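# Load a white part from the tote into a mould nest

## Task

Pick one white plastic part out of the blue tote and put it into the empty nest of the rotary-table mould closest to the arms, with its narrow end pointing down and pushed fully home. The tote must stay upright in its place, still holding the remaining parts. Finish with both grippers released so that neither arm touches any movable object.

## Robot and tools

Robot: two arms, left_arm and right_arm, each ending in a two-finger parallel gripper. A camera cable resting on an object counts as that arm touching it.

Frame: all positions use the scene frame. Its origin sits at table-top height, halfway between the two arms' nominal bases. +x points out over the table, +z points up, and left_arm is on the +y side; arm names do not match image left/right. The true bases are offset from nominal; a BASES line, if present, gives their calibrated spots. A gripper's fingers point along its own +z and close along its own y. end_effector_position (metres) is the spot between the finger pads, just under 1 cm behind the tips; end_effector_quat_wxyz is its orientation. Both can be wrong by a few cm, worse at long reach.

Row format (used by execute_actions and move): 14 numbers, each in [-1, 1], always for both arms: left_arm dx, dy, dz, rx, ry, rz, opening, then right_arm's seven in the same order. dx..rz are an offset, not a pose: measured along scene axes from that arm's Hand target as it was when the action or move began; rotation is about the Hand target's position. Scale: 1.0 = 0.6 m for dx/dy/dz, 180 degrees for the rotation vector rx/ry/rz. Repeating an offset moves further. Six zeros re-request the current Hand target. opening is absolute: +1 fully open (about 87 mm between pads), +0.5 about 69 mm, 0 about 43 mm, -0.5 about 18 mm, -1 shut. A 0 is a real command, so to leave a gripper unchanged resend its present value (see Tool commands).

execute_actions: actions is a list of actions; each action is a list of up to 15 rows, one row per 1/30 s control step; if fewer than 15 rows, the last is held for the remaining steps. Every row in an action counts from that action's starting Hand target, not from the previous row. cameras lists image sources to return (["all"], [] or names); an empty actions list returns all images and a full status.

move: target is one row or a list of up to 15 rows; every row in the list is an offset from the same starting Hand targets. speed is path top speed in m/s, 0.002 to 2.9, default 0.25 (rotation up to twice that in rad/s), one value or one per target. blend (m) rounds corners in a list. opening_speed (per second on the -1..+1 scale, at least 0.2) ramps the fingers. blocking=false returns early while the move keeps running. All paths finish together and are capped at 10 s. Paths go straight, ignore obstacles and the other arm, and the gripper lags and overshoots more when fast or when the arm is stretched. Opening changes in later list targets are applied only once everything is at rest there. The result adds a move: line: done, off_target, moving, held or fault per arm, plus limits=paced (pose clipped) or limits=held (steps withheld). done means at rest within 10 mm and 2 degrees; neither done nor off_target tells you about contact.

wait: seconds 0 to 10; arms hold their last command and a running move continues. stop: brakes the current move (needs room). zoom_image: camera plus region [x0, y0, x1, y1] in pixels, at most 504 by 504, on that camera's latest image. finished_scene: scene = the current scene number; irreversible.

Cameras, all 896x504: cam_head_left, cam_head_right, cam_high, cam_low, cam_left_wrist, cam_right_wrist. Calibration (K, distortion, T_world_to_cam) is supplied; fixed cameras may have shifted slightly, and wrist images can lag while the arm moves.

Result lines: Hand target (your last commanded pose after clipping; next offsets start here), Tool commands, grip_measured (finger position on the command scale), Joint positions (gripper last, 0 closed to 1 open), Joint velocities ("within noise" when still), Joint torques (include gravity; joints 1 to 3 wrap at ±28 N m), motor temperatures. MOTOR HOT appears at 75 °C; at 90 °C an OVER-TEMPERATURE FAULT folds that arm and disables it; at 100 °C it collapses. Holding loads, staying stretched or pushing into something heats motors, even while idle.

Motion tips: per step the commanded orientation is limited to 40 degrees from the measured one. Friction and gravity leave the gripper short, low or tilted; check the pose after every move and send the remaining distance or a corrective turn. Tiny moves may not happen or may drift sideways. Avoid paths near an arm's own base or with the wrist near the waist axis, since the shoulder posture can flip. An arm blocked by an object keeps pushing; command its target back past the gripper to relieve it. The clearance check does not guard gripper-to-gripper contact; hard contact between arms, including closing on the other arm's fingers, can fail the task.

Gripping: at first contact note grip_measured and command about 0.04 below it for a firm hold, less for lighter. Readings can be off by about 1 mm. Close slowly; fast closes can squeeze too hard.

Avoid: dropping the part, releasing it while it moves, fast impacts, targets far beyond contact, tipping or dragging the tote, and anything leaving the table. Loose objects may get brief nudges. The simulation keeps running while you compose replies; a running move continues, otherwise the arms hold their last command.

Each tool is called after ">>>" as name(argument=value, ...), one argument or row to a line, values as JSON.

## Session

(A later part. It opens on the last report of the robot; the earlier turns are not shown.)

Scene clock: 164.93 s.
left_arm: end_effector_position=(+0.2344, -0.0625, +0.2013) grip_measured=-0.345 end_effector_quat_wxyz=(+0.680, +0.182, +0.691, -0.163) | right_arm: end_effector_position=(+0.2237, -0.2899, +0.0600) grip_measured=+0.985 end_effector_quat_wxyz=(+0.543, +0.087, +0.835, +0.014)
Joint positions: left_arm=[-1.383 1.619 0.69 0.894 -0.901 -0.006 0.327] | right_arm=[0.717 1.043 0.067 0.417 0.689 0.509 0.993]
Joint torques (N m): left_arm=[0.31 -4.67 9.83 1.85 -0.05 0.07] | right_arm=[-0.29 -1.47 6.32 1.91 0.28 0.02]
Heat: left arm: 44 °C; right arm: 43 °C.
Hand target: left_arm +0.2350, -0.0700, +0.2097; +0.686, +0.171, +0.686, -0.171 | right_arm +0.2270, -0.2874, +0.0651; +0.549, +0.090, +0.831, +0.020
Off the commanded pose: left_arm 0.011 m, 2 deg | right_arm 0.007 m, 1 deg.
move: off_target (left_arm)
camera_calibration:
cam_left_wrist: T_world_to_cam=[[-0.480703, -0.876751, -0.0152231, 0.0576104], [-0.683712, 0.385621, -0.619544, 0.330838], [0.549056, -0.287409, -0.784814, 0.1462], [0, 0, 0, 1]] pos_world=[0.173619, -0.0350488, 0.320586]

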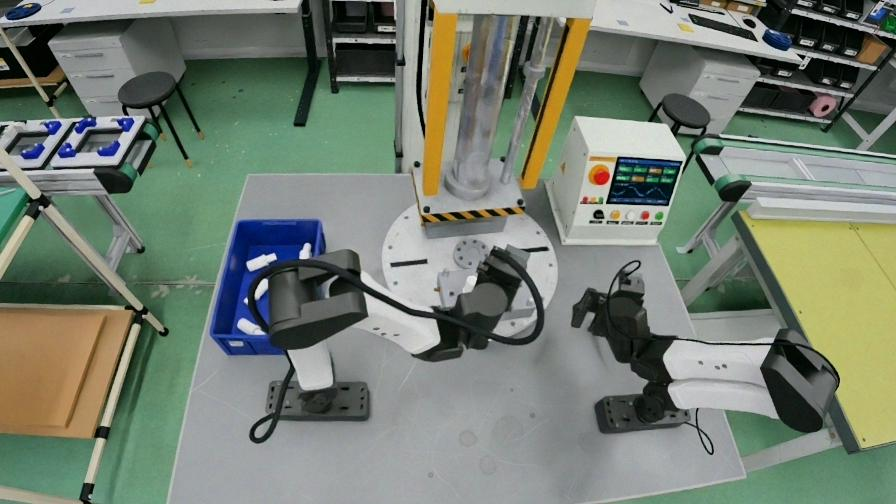

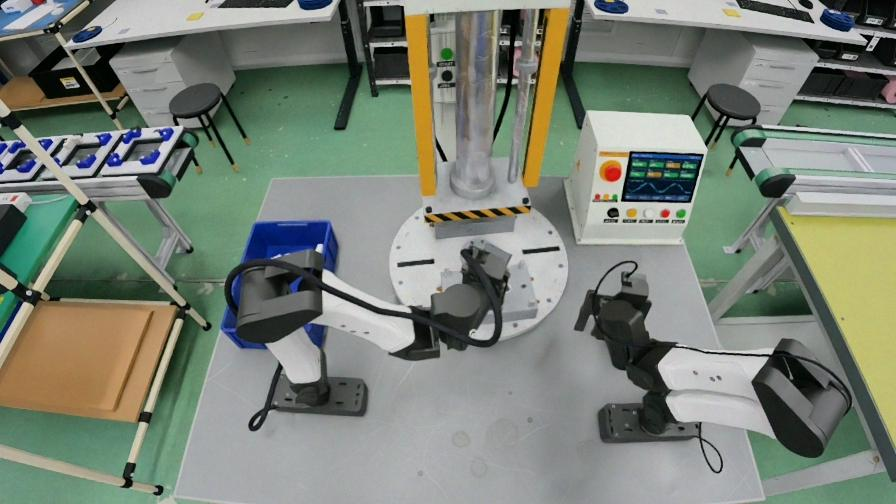

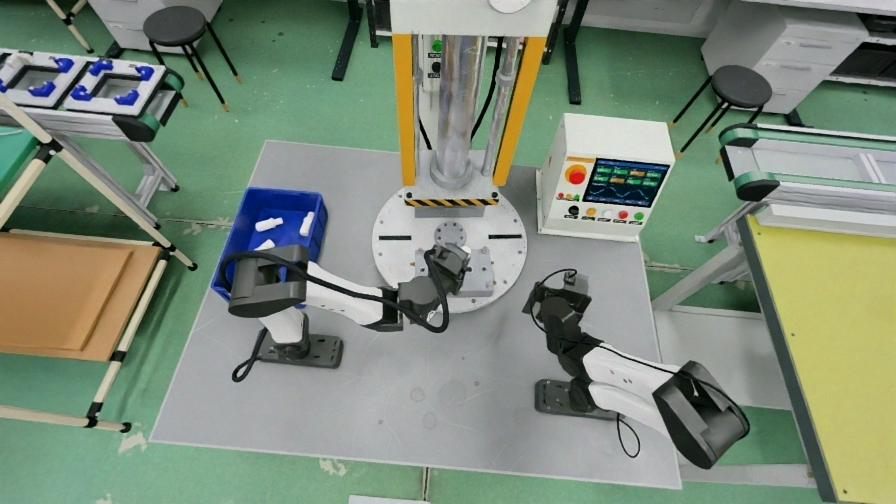

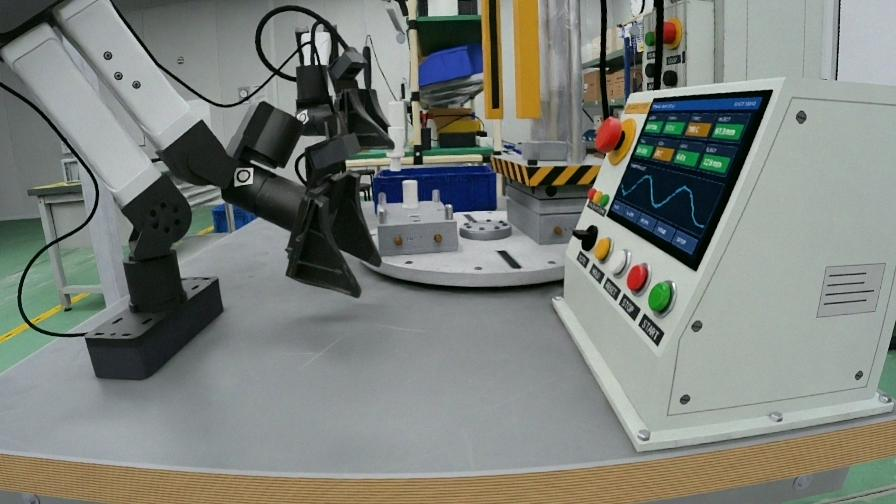

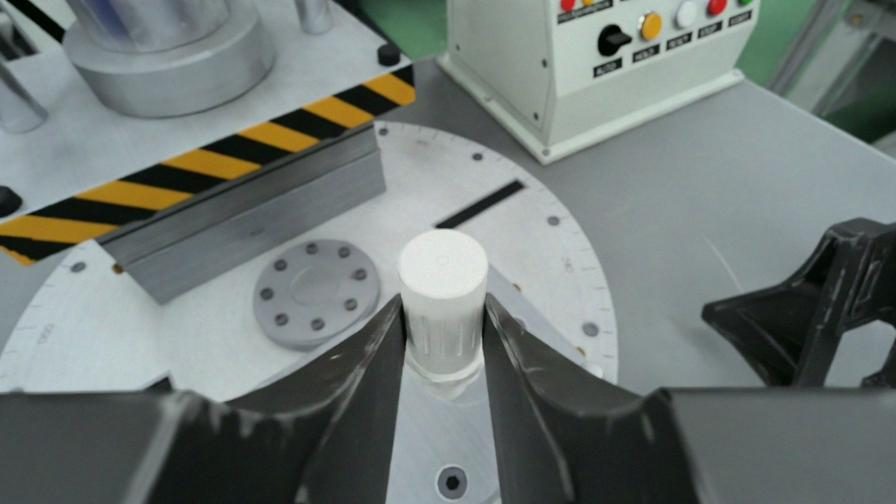

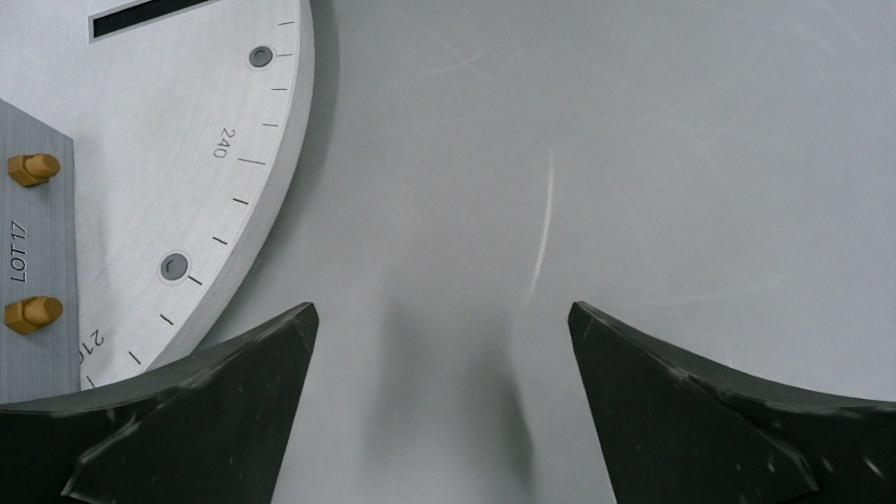

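>>> move(
  target=[0.04,-0.0467,0, -0.008,0,0,-0.6, 0,0,0,0,0,0,1],
  speed=0.15,
  cameras=["all"],
)

>>> zoom_image(
  camera="cam_low",
  region=[340, 70, 480, 270],
)

>>> zoom_image(
  camera="cam_left_wrist",
  region=[300, 200, 620, 504],
)

>>> zoom_image(
  camera="cam_head_right",
  region=[420, 220, 560, 340],
)

Scene clock: 194.03 s.
left_arm: end_effector_position=(+0.2560, -0.0892, +0.2031) grip_measured=-0.345 end_effector_quat_wxyz=(+0.684, +0.170, +0.689, -0.166) | right_arm: end_effector_position=(+0.2237, -0.2899, +0.0600) grip_measured=+0.985 end_effector_quat_wxyz=(+0.543, +0.087, +0.835, +0.014)
Joint positions: left_arm=[-1.337 1.736 0.812 0.911 -0.87 -0.005 0.327] | right_arm=[0.717 1.043 0.067 0.417 0.689 0.509 0.993]
Joint torques (N m): left_arm=[1.21 -5.53 9.65 1.84 0.25 -0.01] | right_arm=[-0.35 -1.35 6.32 1.93 0.27 0.01]
Heat: left arm: 47 °C; right arm: 43 °C.
Hand target: left_arm +0.2590, -0.0980, +0.2098; +0.688, +0.163, +0.684, -0.179 | right_arm +0.2270, -0.2874, +0.0651; +0.549, +0.090, +0.831, +0.020
Off the commanded pose: left_arm 0.011 m, 2 deg | right_arm 0.007 m, 1 deg.
move: off_target (left_arm)
camera_calibration:
cam_left_wrist: T_world_to_cam=[[-0.46822, -0.88361, 0.00188434, 0.0373166], [-0.686473, 0.362414, -0.630406, 0.357844], [0.55635, -0.296462, -0.776263, 0.123584], [0, 0, 0, 1]] pos_world=[0.194366, -0.0600762, 0.32145]

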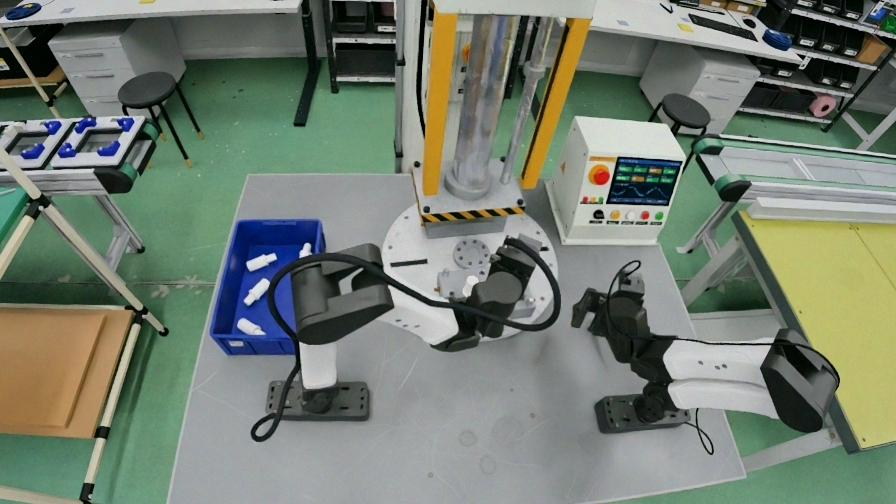

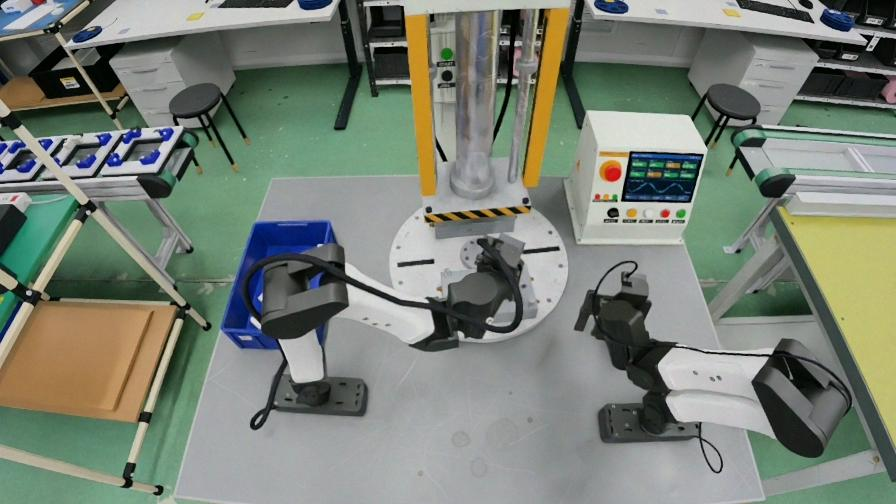

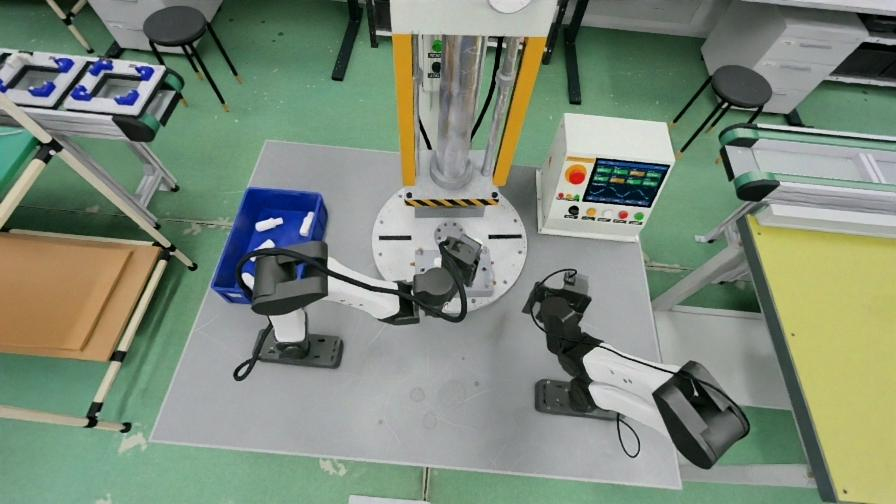

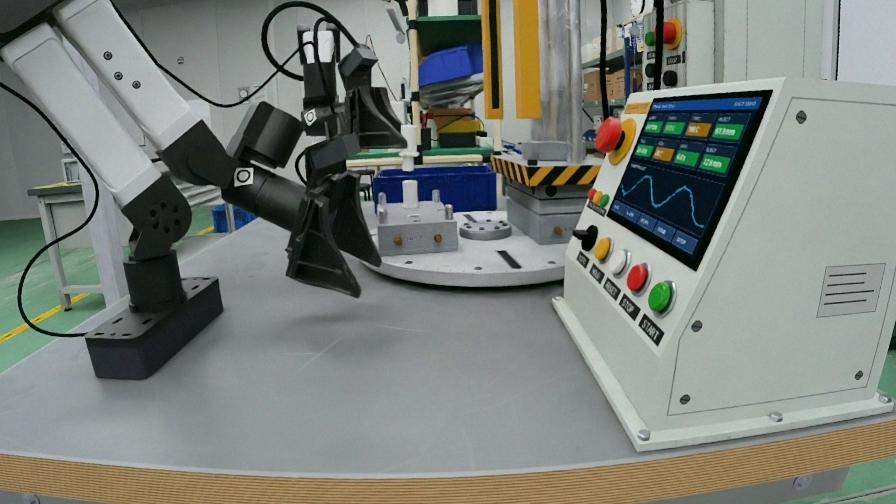

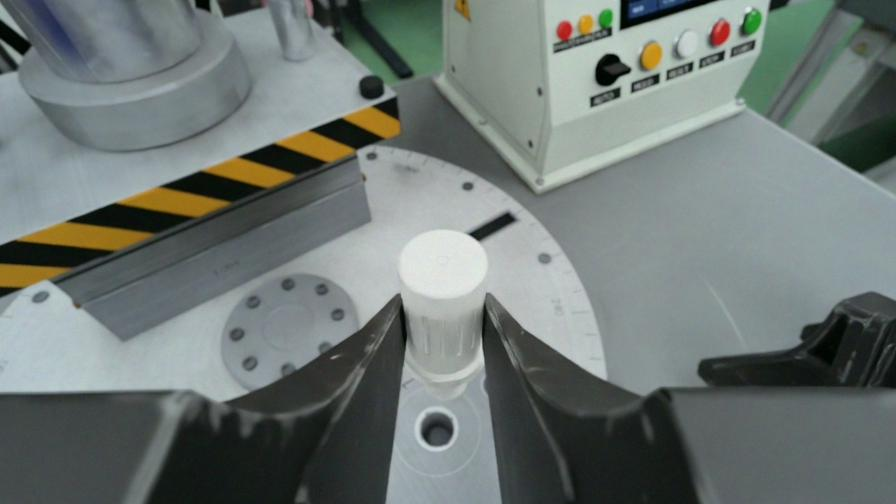

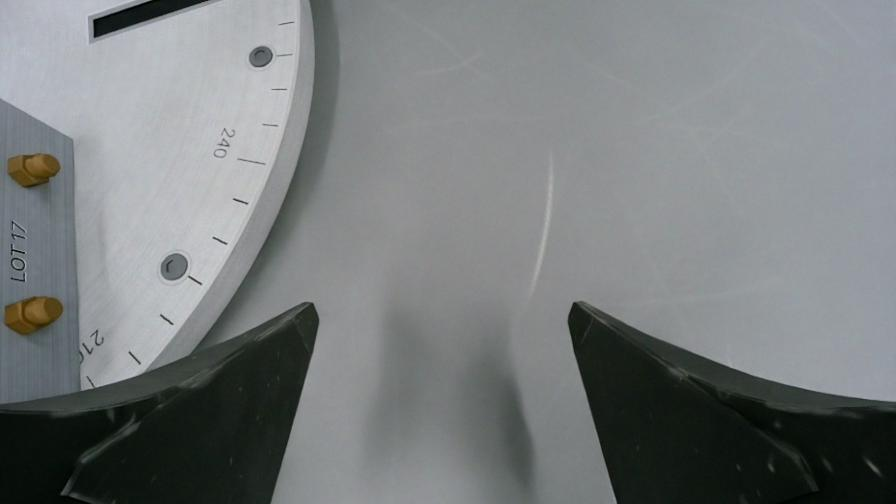

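Scaled by 2.520 from the camera's 896x504 image, which has a finer 1280x720 frame.

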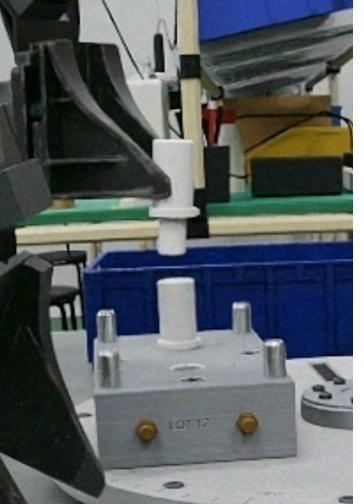

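Scaled by 1.575 from the camera's 896x504 image, which has a finer 1280x720 frame.

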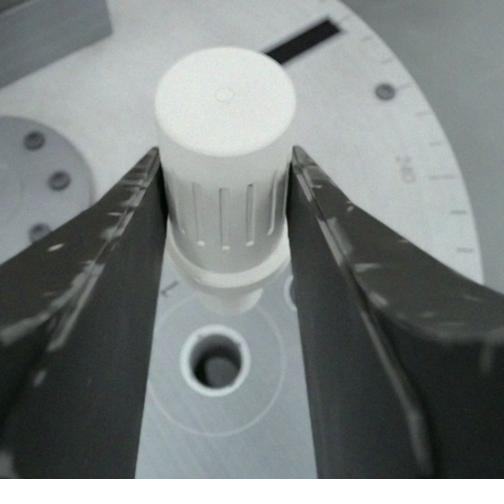

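Scaled by 3.600 from the camera's 896x504 image, which has a finer 1280x720 frame.

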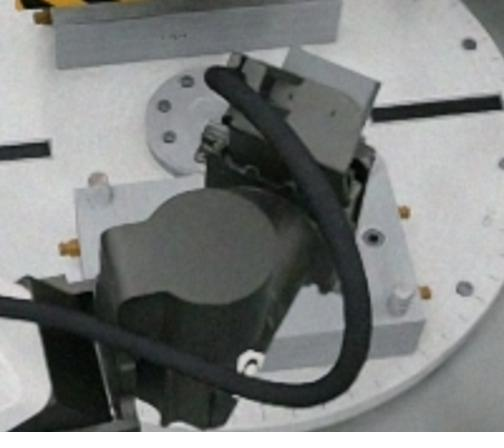

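>>> move(
  target=[0.0133,0.0017,-0.075, 0,0,0,-0.6, 0,0,0,0,0,0,1],
  speed=0.1,
  cameras=["cam_low","cam_left_wrist"],
)

>>> zoom_image(
  camera="cam_low",
  region=[370, 110, 470, 260],
)

>>> zoom_image(
  camera="cam_left_wrist",
  region=[380, 300, 520, 460],
)

Scene clock: 218.10 s.
left_arm: end_effector_position=(+0.2654, -0.0959, +0.1685) grip_measured=-0.345 end_effector_quat_wxyz=(+0.687, +0.164, +0.686, -0.172) | right_arm: end_effector_position=(+0.2237, -0.2899, +0.0600) grip_measured=+0.985 end_effector_quat_wxyz=(+0.543, +0.087, +0.835, +0.014)
Joint positions: left_arm=[-1.314 1.877 0.79 1.093 -0.846 -0.005 0.327] | right_arm=[0.717 1.043 0.067 0.417 0.689 0.509 0.993]
Joint torques (N m): left_arm=[1.22 -6.11 5.64 1.96 0.24 -0.03] | right_arm=[-0.38 -1.37 6.27 1.9 0.27 0.01]
Heat: left arm: 46 °C; right arm: 43 °C.
Hand target: left_arm +0.2669, -0.0970, +0.1648; +0.688, +0.163, +0.684, -0.179 | right_arm +0.2270, -0.2874, +0.0651; +0.549, +0.090, +0.831, +0.020
Off the commanded pose: left_arm 0.004 m, 1 deg | right_arm 0.007 m, 1 deg.
move: done
camera_calibration:
cam_left_wrist: T_world_to_cam=[[-0.468947, -0.883072, 0.0165078, 0.033693], [-0.683378, 0.350934, -0.640187, 0.344636], [0.559538, -0.311495, -0.768042, 0.0858492], [0, 0, 0, 1]] pos_world=[0.203281, -0.0644496, 0.286011]
Images, in order (width x height): cam_low 896x504, cam_left_wrist 896x504.

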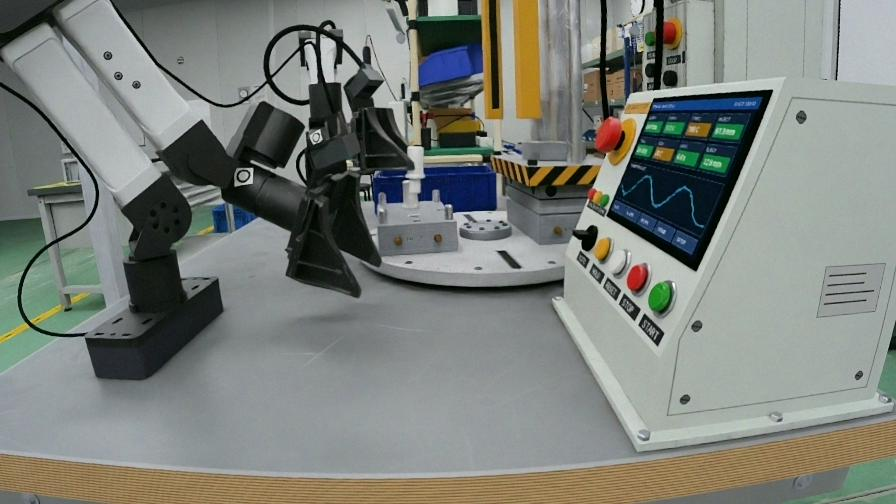

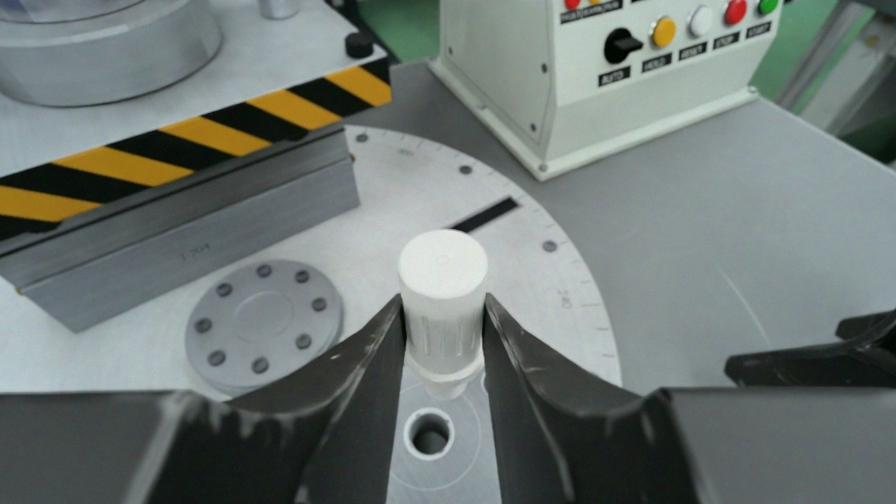

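Scaled by 3.360 from the camera's 896x504 image, which has a finer 1280x720 frame.

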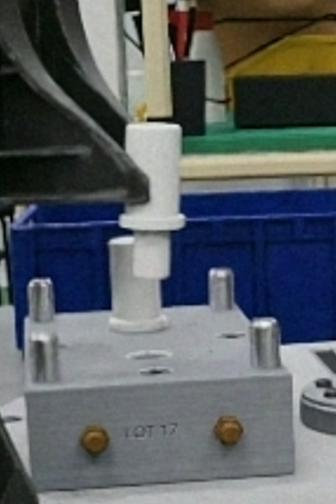

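Scaled by 3.150 from the camera's 896x504 image, which has a finer 1280x720 frame.

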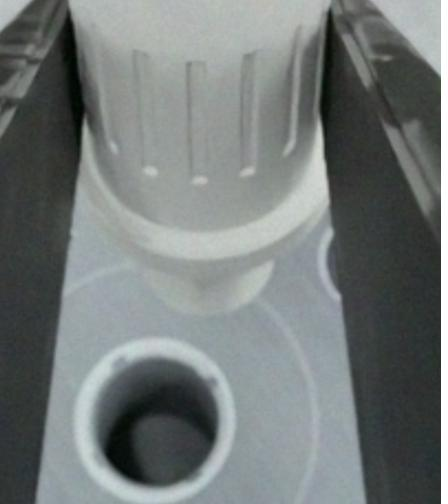

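>>> move(
  target=[-0.0053,0.015,0, -0.0028,-0.0255,0,-0.6, 0,0,0,0,0,0,1],
  speed=0.1,
  cameras=["cam_low","cam_left_wrist"],
)

>>> zoom_image(
  camera="cam_low",
  region=[370, 110, 470, 260],
)

>>> zoom_image(
  camera="cam_left_wrist",
  region=[380, 300, 520, 460],
)

Scene clock: 248.90 s.
left_arm: end_effector_position=(+0.2658, -0.0857, +0.1638) grip_measured=-0.345 end_effector_quat_wxyz=(+0.710, +0.174, +0.664, -0.161) | right_arm: end_effector_position=(+0.2237, -0.2899, +0.0600) grip_measured=+0.985 end_effector_quat_wxyz=(+0.543, +0.087, +0.835, +0.014)
Joint positions: left_arm=[-1.314 1.923 0.731 1.281 -0.846 0.099 0.327] | right_arm=[0.717 1.043 0.067 0.417 0.689 0.509 0.993]
Joint torques (N m): left_arm=[0.43 -5.86 4.97 2.26 0.24 0.02] | right_arm=[-0.25 -1.4 6.28 1.94 0.27 0.01]
Heat: left arm: 44 °C; right arm: 43 °C.
Hand target: left_arm +0.2637, -0.0880, +0.1647; +0.716, +0.167, +0.655, -0.176 | right_arm +0.2270, -0.2874, +0.0651; +0.549, +0.090, +0.831, +0.020
Off the commanded pose: left_arm 0.003 m, 2 deg | right_arm 0.007 m, 1 deg.
move: done
camera_calibration:
cam_left_wrist: T_world_to_cam=[[-0.46605, -0.884359, -0.0265922, 0.0491641], [-0.639403, 0.35743, -0.680741, 0.333867], [0.611524, -0.300256, -0.732042, 0.0664856], [0, 0, 0, 1]] pos_world=[0.195731, -0.0558926, 0.277254]
Images, in order (width x height): cam_low 896x504, cam_left_wrist 896x504.

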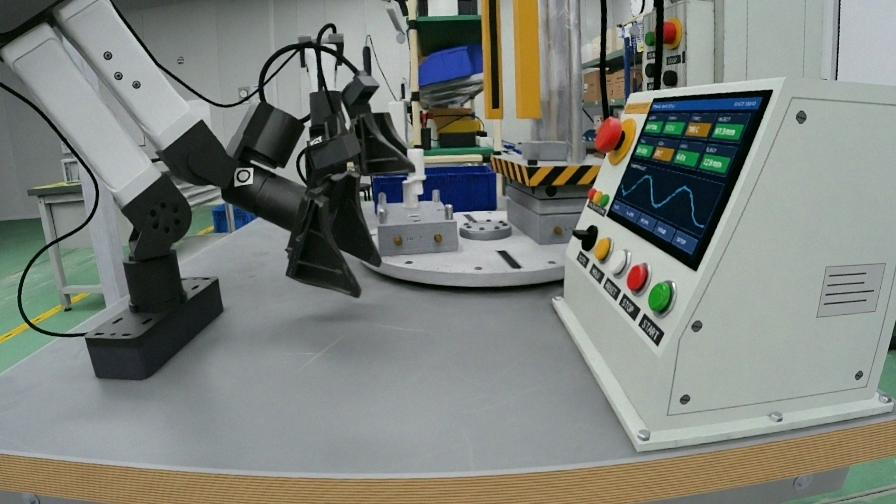

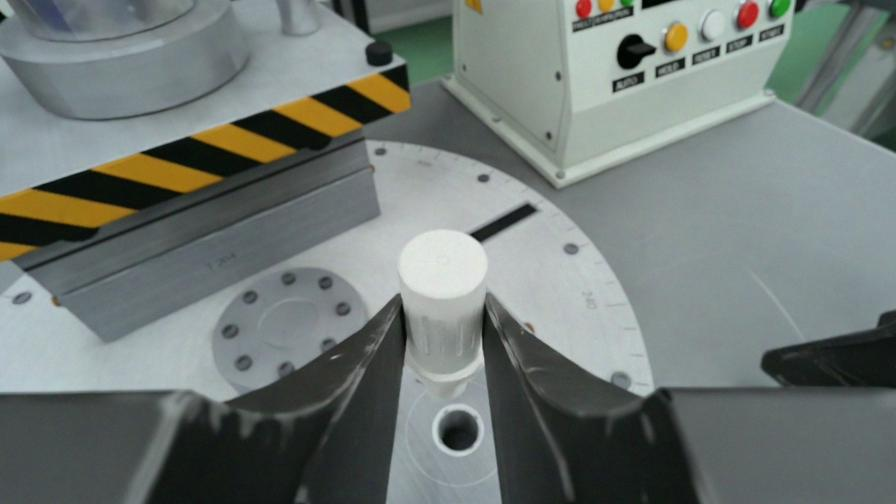

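Scaled by 3.360 from the camera's 896x504 image, which has a finer 1280x720 frame.

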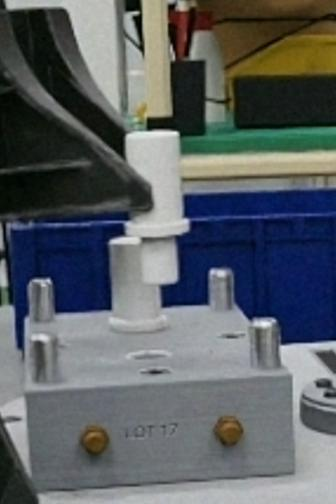

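Scaled by 3.150 from the camera's 896x504 image, which has a finer 1280x720 frame.

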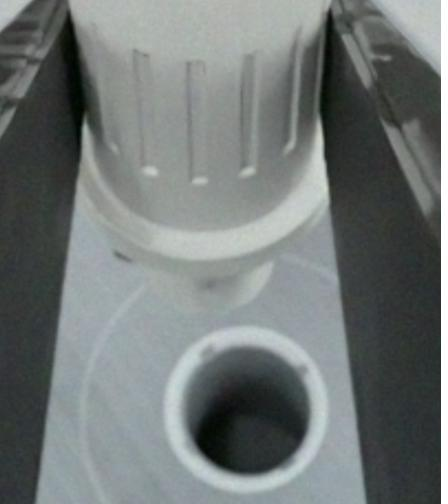

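>>> move(
  target=[-0.0115,-0.002,-0.038, 0,0,0,-0.6, 0,0,0,0,0,0,1],
  speed=0.1,
  cameras=["cam_low","cam_left_wrist"],
)

>>> zoom_image(
  camera="cam_low",
  region=[370, 110, 470, 260],
)

>>> zoom_image(
  camera="cam_left_wrist",
  region=[380, 300, 520, 460],
)

Scene clock: 269.10 s.
left_arm: end_effector_position=(+0.2589, -0.0885, +0.1369) grip_measured=-0.345 end_effector_quat_wxyz=(+0.705, +0.186, +0.666, -0.159) | right_arm: end_effector_position=(+0.2237, -0.2899, +0.0600) grip_measured=+0.985 end_effector_quat_wxyz=(+0.543, +0.087, +0.835, +0.014)
Joint positions: left_arm=[-1.332 2.011 0.717 1.361 -0.848 0.101 0.327] | right_arm=[0.717 1.043 0.067 0.417 0.689 0.509 0.993]
Joint torques (N m): left_arm=[0.18 -6.12 4.55 2.49 0.03 0.03] | right_arm=[-0.36 -1.37 6.37 1.91 0.27 -0.01]
Heat: left arm: 43 °C; right arm: 43 °C.
Hand target: left_arm +0.2569, -0.0892, +0.1419; +0.716, +0.167, +0.655, -0.176 | right_arm +0.2270, -0.2874, +0.0651; +0.549, +0.090, +0.831, +0.020
Off the commanded pose: left_arm 0.005 m, 3 deg | right_arm 0.007 m, 1 deg.
move: off_target (left_arm)
camera_calibration:
cam_left_wrist: T_world_to_cam=[[-0.479166, -0.876591, -0.0445959, 0.0492601], [-0.636902, 0.382208, -0.669532, 0.312089], [0.60395, -0.292414, -0.741444, 0.0541299], [0, 0, 0, 1]] pos_world=[0.189682, -0.0602737, 0.251284]
Images, in order (width x height): cam_low 896x504, cam_left_wrist 896x504.

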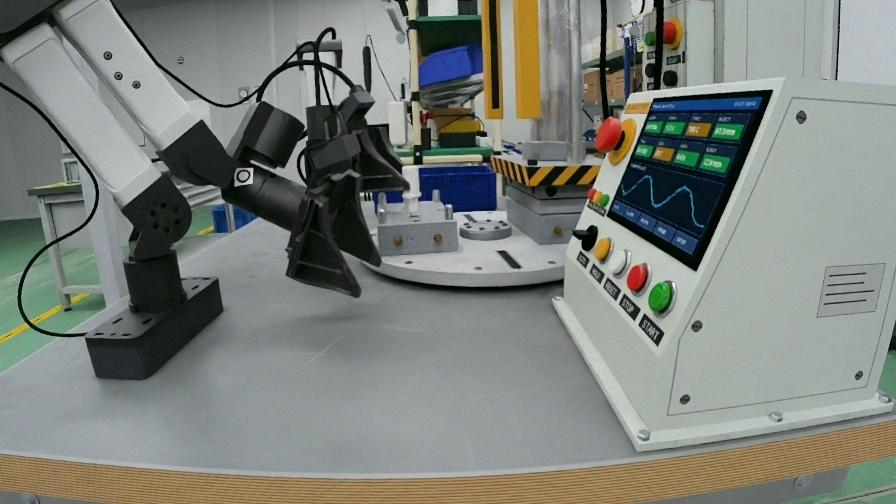

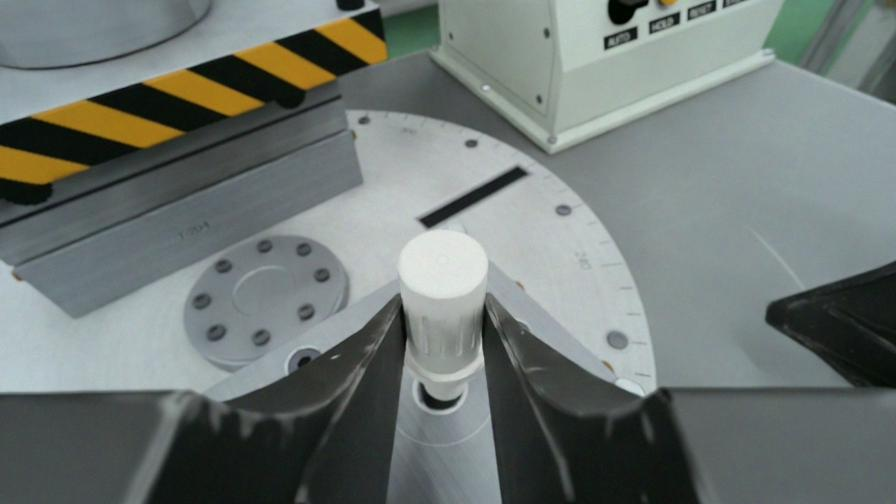

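Scaled by 3.360 from the camera's 896x504 image, which has a finer 1280x720 frame.

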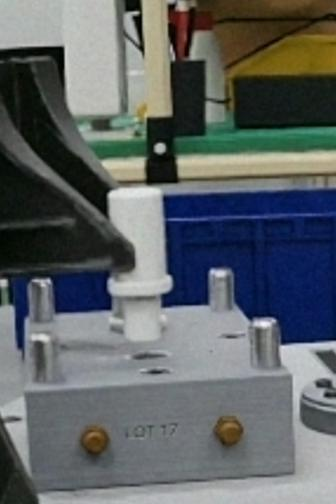

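Scaled by 3.150 from the camera's 896x504 image, which has a finer 1280x720 frame.

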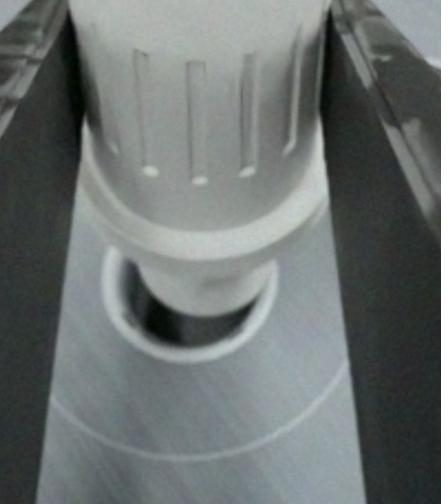

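>>> move(
  target=[0.006,0.005,0, -0.0084,0.0045,0,-0.6, 0,0,0,0,0,0,1],
  speed=0.1,
  cameras=["cam_low","cam_left_wrist"],
)

>>> zoom_image(
  camera="cam_low",
  region=[370, 110, 470, 260],
)

>>> zoom_image(
  camera="cam_left_wrist",
  region=[380, 300, 520, 460],
)

Scene clock: 286.97 s.
left_arm: end_effector_position=(+0.2582, -0.0865, +0.1343) grip_measured=-0.345 end_effector_quat_wxyz=(+0.703, +0.185, +0.668, -0.161) | right_arm: end_effector_position=(+0.2237, -0.2899, +0.0600) grip_measured=+0.985 end_effector_quat_wxyz=(+0.543, +0.087, +0.835, +0.014)
Joint positions: left_arm=[-1.332 2.011 0.707 1.364 -0.849 0.09 0.327] | right_arm=[0.717 1.043 0.067 0.417 0.689 0.509 0.993]
Joint torques (N m): left_arm=[1.31 -6.6 4.31 2.48 0.15 -0.14] | right_arm=[-0.23 -1.48 6.38 1.94 0.3 0]
Motor temperatures (°C): left_arm=[29 39 42 41 27 29 30] | right_arm=[31 38 44 38 27 28 31]
Heat: left arm: 42 °C; right arm: 44 °C.
Hand target: left_arm +0.2605, -0.0862, +0.1419; +0.713, +0.156, +0.657, -0.185 | right_arm +0.2270, -0.2874, +0.0651; +0.549, +0.090, +0.831, +0.020
Off the commanded pose: left_arm 0.008 m, 5 deg | right_arm 0.007 m, 1 deg.
move: off_target (left_arm)
camera_calibration:
cam_left_wrist: T_world_to_cam=[[-0.479528, -0.876662, -0.0389307, 0.0498583], [-0.641436, 0.380445, -0.666199, 0.309703], [0.598843, -0.29449, -0.744757, 0.0547806], [0, 0, 0, 1]] pos_world=[0.189758, -0.0579837, 0.249063]
Images, in order (width x height): cam_low 896x504, cam_left_wrist 896x504.

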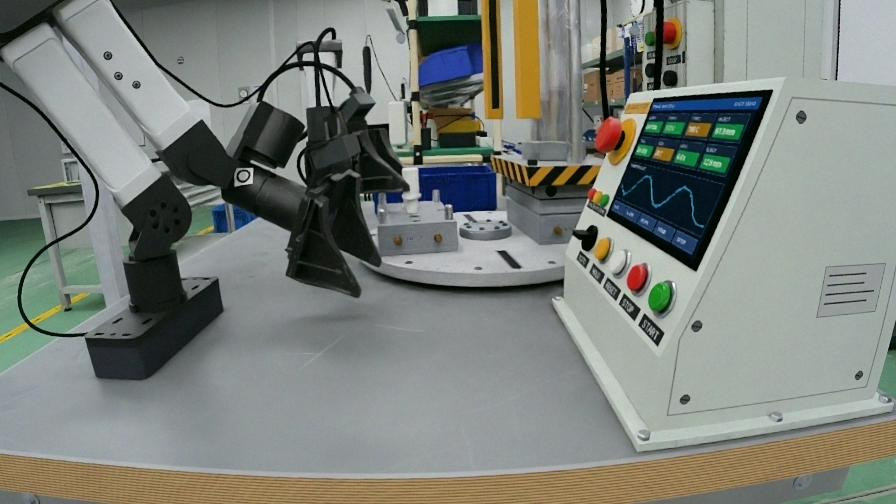

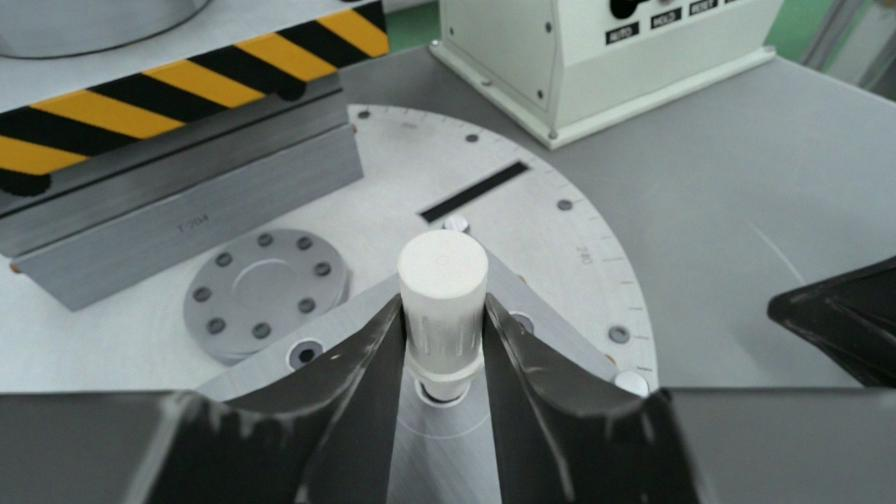

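Scaled by 3.360 from the camera's 896x504 image, which has a finer 1280x720 frame.

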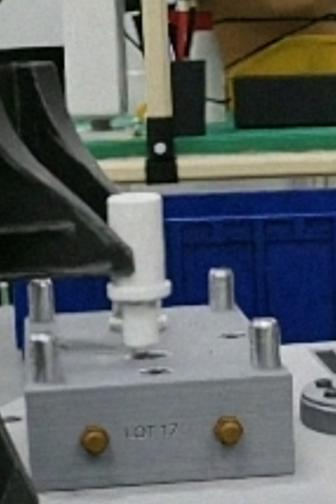

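Scaled by 3.150 from the camera's 896x504 image, which has a finer 1280x720 frame.

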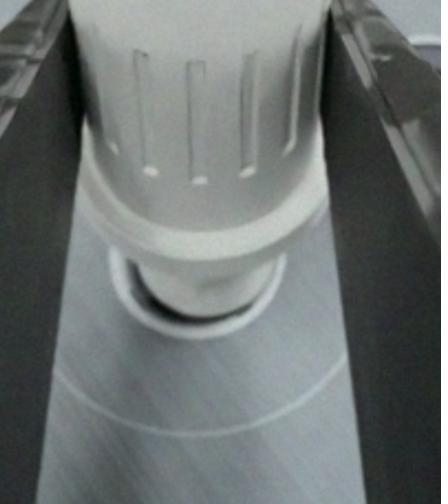

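>>> move(
  target=[0.008,0.002,0.008, -0.011,0.006,0,-0.6, 0,0,0,0,0,0,1],
  speed=0.1,
  cameras=["cam_low","cam_left_wrist"],
)

>>> zoom_image(
  camera="cam_low",
  region=[370, 110, 470, 260],
)

>>> zoom_image(
  camera="cam_left_wrist",
  region=[380, 300, 520, 460],
)

Scene clock: 304.37 s.
left_arm: end_effector_position=(+0.2642, -0.0842, +0.1344) grip_measured=-0.345 end_effector_quat_wxyz=(+0.701, +0.166, +0.673, -0.169) | right_arm: end_effector_position=(+0.2237, -0.2899, +0.0600) grip_measured=+0.985 end_effector_quat_wxyz=(+0.543, +0.087, +0.835, +0.014)
Joint positions: left_arm=[-1.314 2.011 0.707 1.365 -0.847 0.051 0.327] | right_arm=[0.717 1.043 0.067 0.417 0.689 0.509 0.993]
Joint torques (N m): left_arm=[1.25 -8.02 4.14 2.29 0.28 -0.18] | right_arm=[-0.39 -1.43 6.35 1.92 0.3 0.01]
Heat: left arm: 42 °C; right arm: 44 °C.
Hand target: left_arm +0.2652, -0.0851, +0.1467; +0.710, +0.142, +0.661, -0.198 | right_arm +0.2270, -0.2874, +0.0651; +0.549, +0.090, +0.831, +0.020
Off the commanded pose: left_arm 0.012 m, 5 deg | right_arm 0.007 m, 1 deg.
move: off_target (left_arm)
camera_calibration:
cam_left_wrist: T_world_to_cam=[[-0.467554, -0.883964, 0.00116132, 0.0456093], [-0.658737, 0.347549, -0.667289, 0.314718], [0.589456, -0.312759, -0.744798, 0.0527879], [0, 0, 0, 1]] pos_world=[0.197526, -0.0525532, 0.249272]
Images, in order (width x height): cam_low 896x504, cam_left_wrist 896x504.

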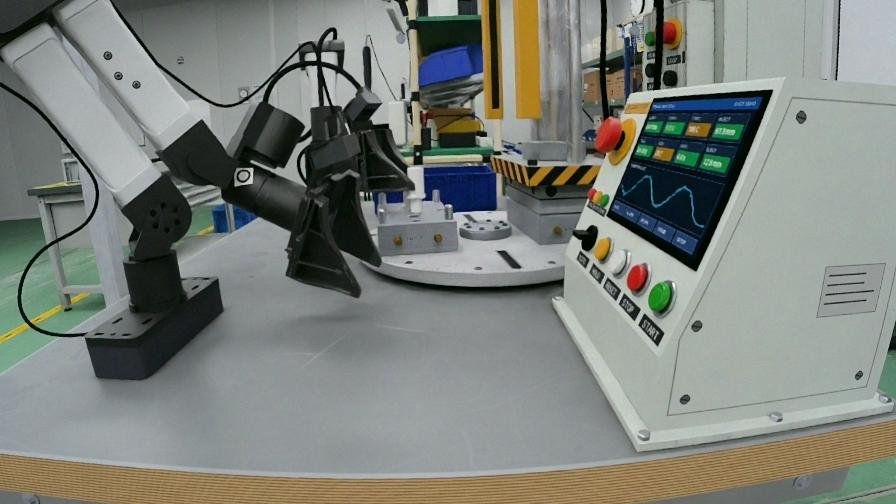

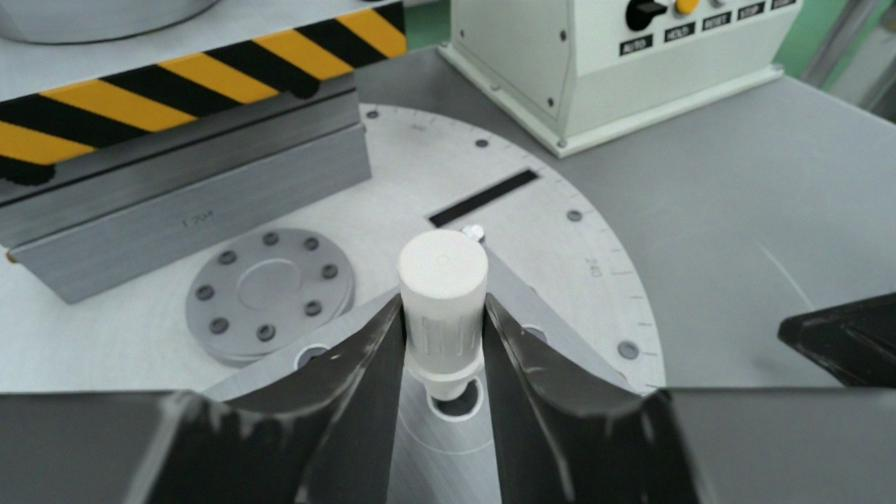

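Scaled by 3.360 from the camera's 896x504 image, which has a finer 1280x720 frame.

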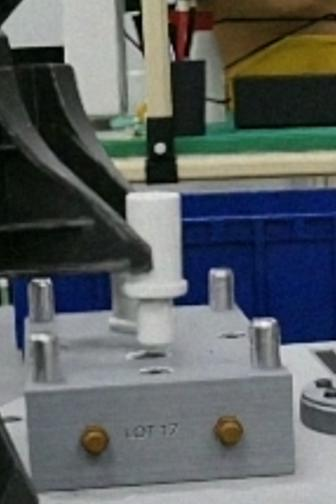

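Scaled by 3.150 from the camera's 896x504 image, which has a finer 1280x720 frame.

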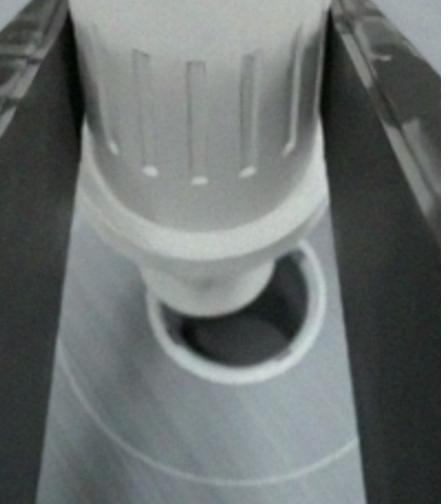

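>>> move(
  target=[-0.0112,-0.0033,0, 0,0,0,-0.6, 0,0,0,0,0,0,1],
  speed=0.1,
  cameras=["cam_low","cam_left_wrist"],
)

>>> zoom_image(
  camera="cam_low",
  region=[370, 110, 470, 260],
)

>>> zoom_image(
  camera="cam_left_wrist",
  region=[380, 300, 520, 460],
)

Scene clock: 317.87 s.
left_arm: end_effector_position=(+0.2617, -0.0858, +0.1344) grip_measured=-0.345 end_effector_quat_wxyz=(+0.700, +0.168, +0.672, -0.172) | right_arm: end_effector_position=(+0.2237, -0.2899, +0.0600) grip_measured=+0.985 end_effector_quat_wxyz=(+0.543, +0.087, +0.835, +0.014)
Joint positions: left_arm=[-1.321 2.011 0.707 1.365 -0.847 0.049 0.327] | right_arm=[0.717 1.043 0.067 0.417 0.689 0.509 0.993]
Joint torques (N m): left_arm=[0.24 -7.94 4.3 2.32 0.06 -0.14] | right_arm=[-0.36 -1.48 6.3 1.92 0.26 0.01]
Heat: left arm: 42 °C; right arm: 44 °C.
Hand target: left_arm +0.2586, -0.0870, +0.1467; +0.710, +0.142, +0.661, -0.198 | right_arm +0.2270, -0.2874, +0.0651; +0.549, +0.090, +0.831, +0.020
Off the commanded pose: left_arm 0.013 m, 5 deg | right_arm 0.007 m, 1 deg.
move: off_target (left_arm)
camera_calibration:
cam_left_wrist: T_world_to_cam=[[-0.473312, -0.880891, 0.00272951, 0.0445995], [-0.656893, 0.350888, -0.66736, 0.313419], [0.586914, -0.317663, -0.74473, 0.054155], [0, 0, 0, 1]] pos_world=[0.195208, -0.0534845, 0.249372]
Images, in order (width x height): cam_low 896x504, cam_left_wrist 896x504.

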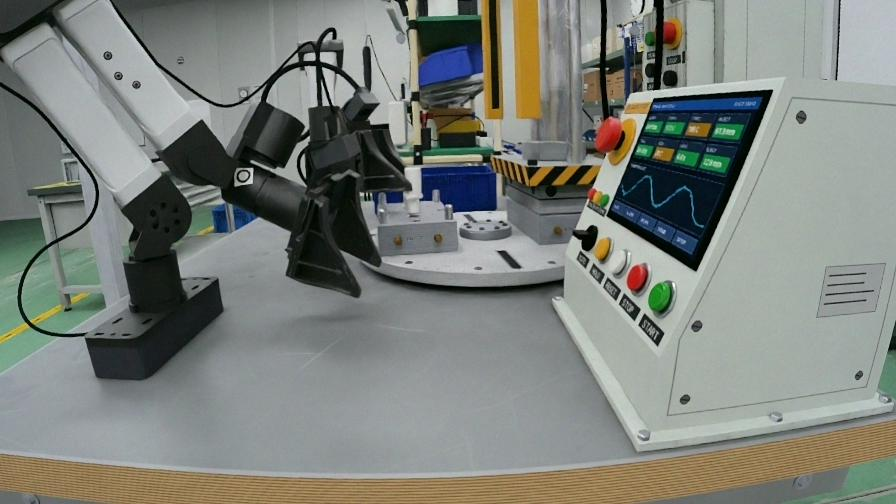

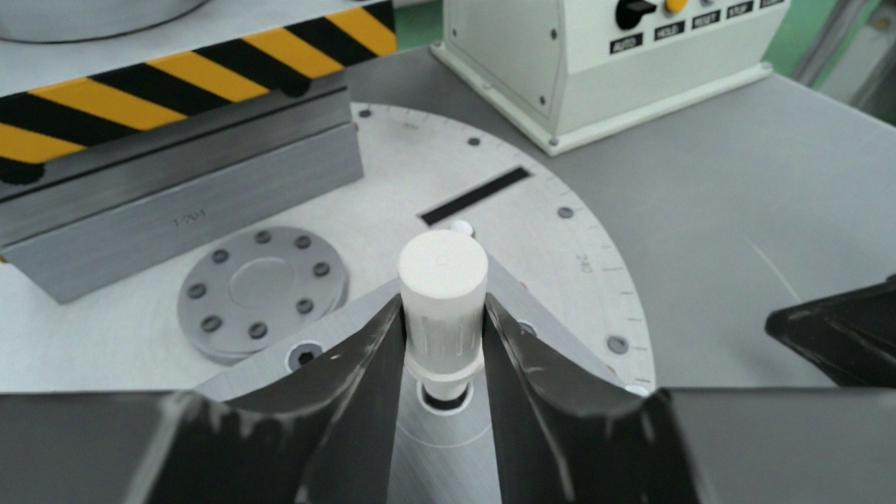

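Scaled by 3.360 from the camera's 896x504 image, which has a finer 1280x720 frame.

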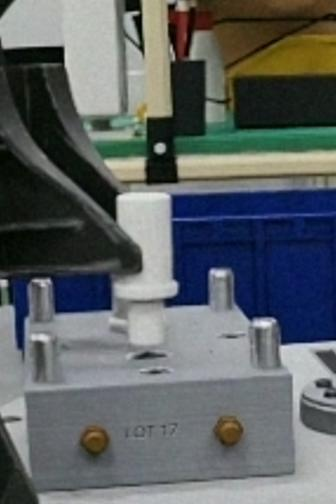

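Scaled by 3.150 from the camera's 896x504 image, which has a finer 1280x720 frame.

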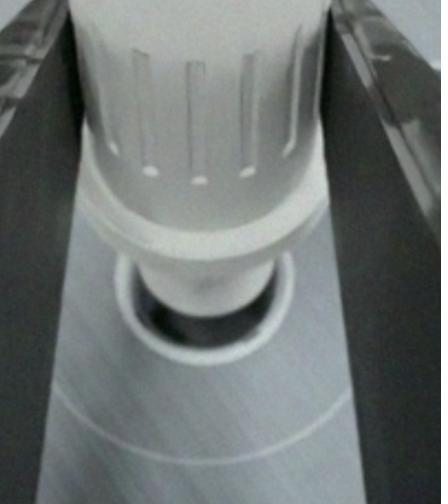

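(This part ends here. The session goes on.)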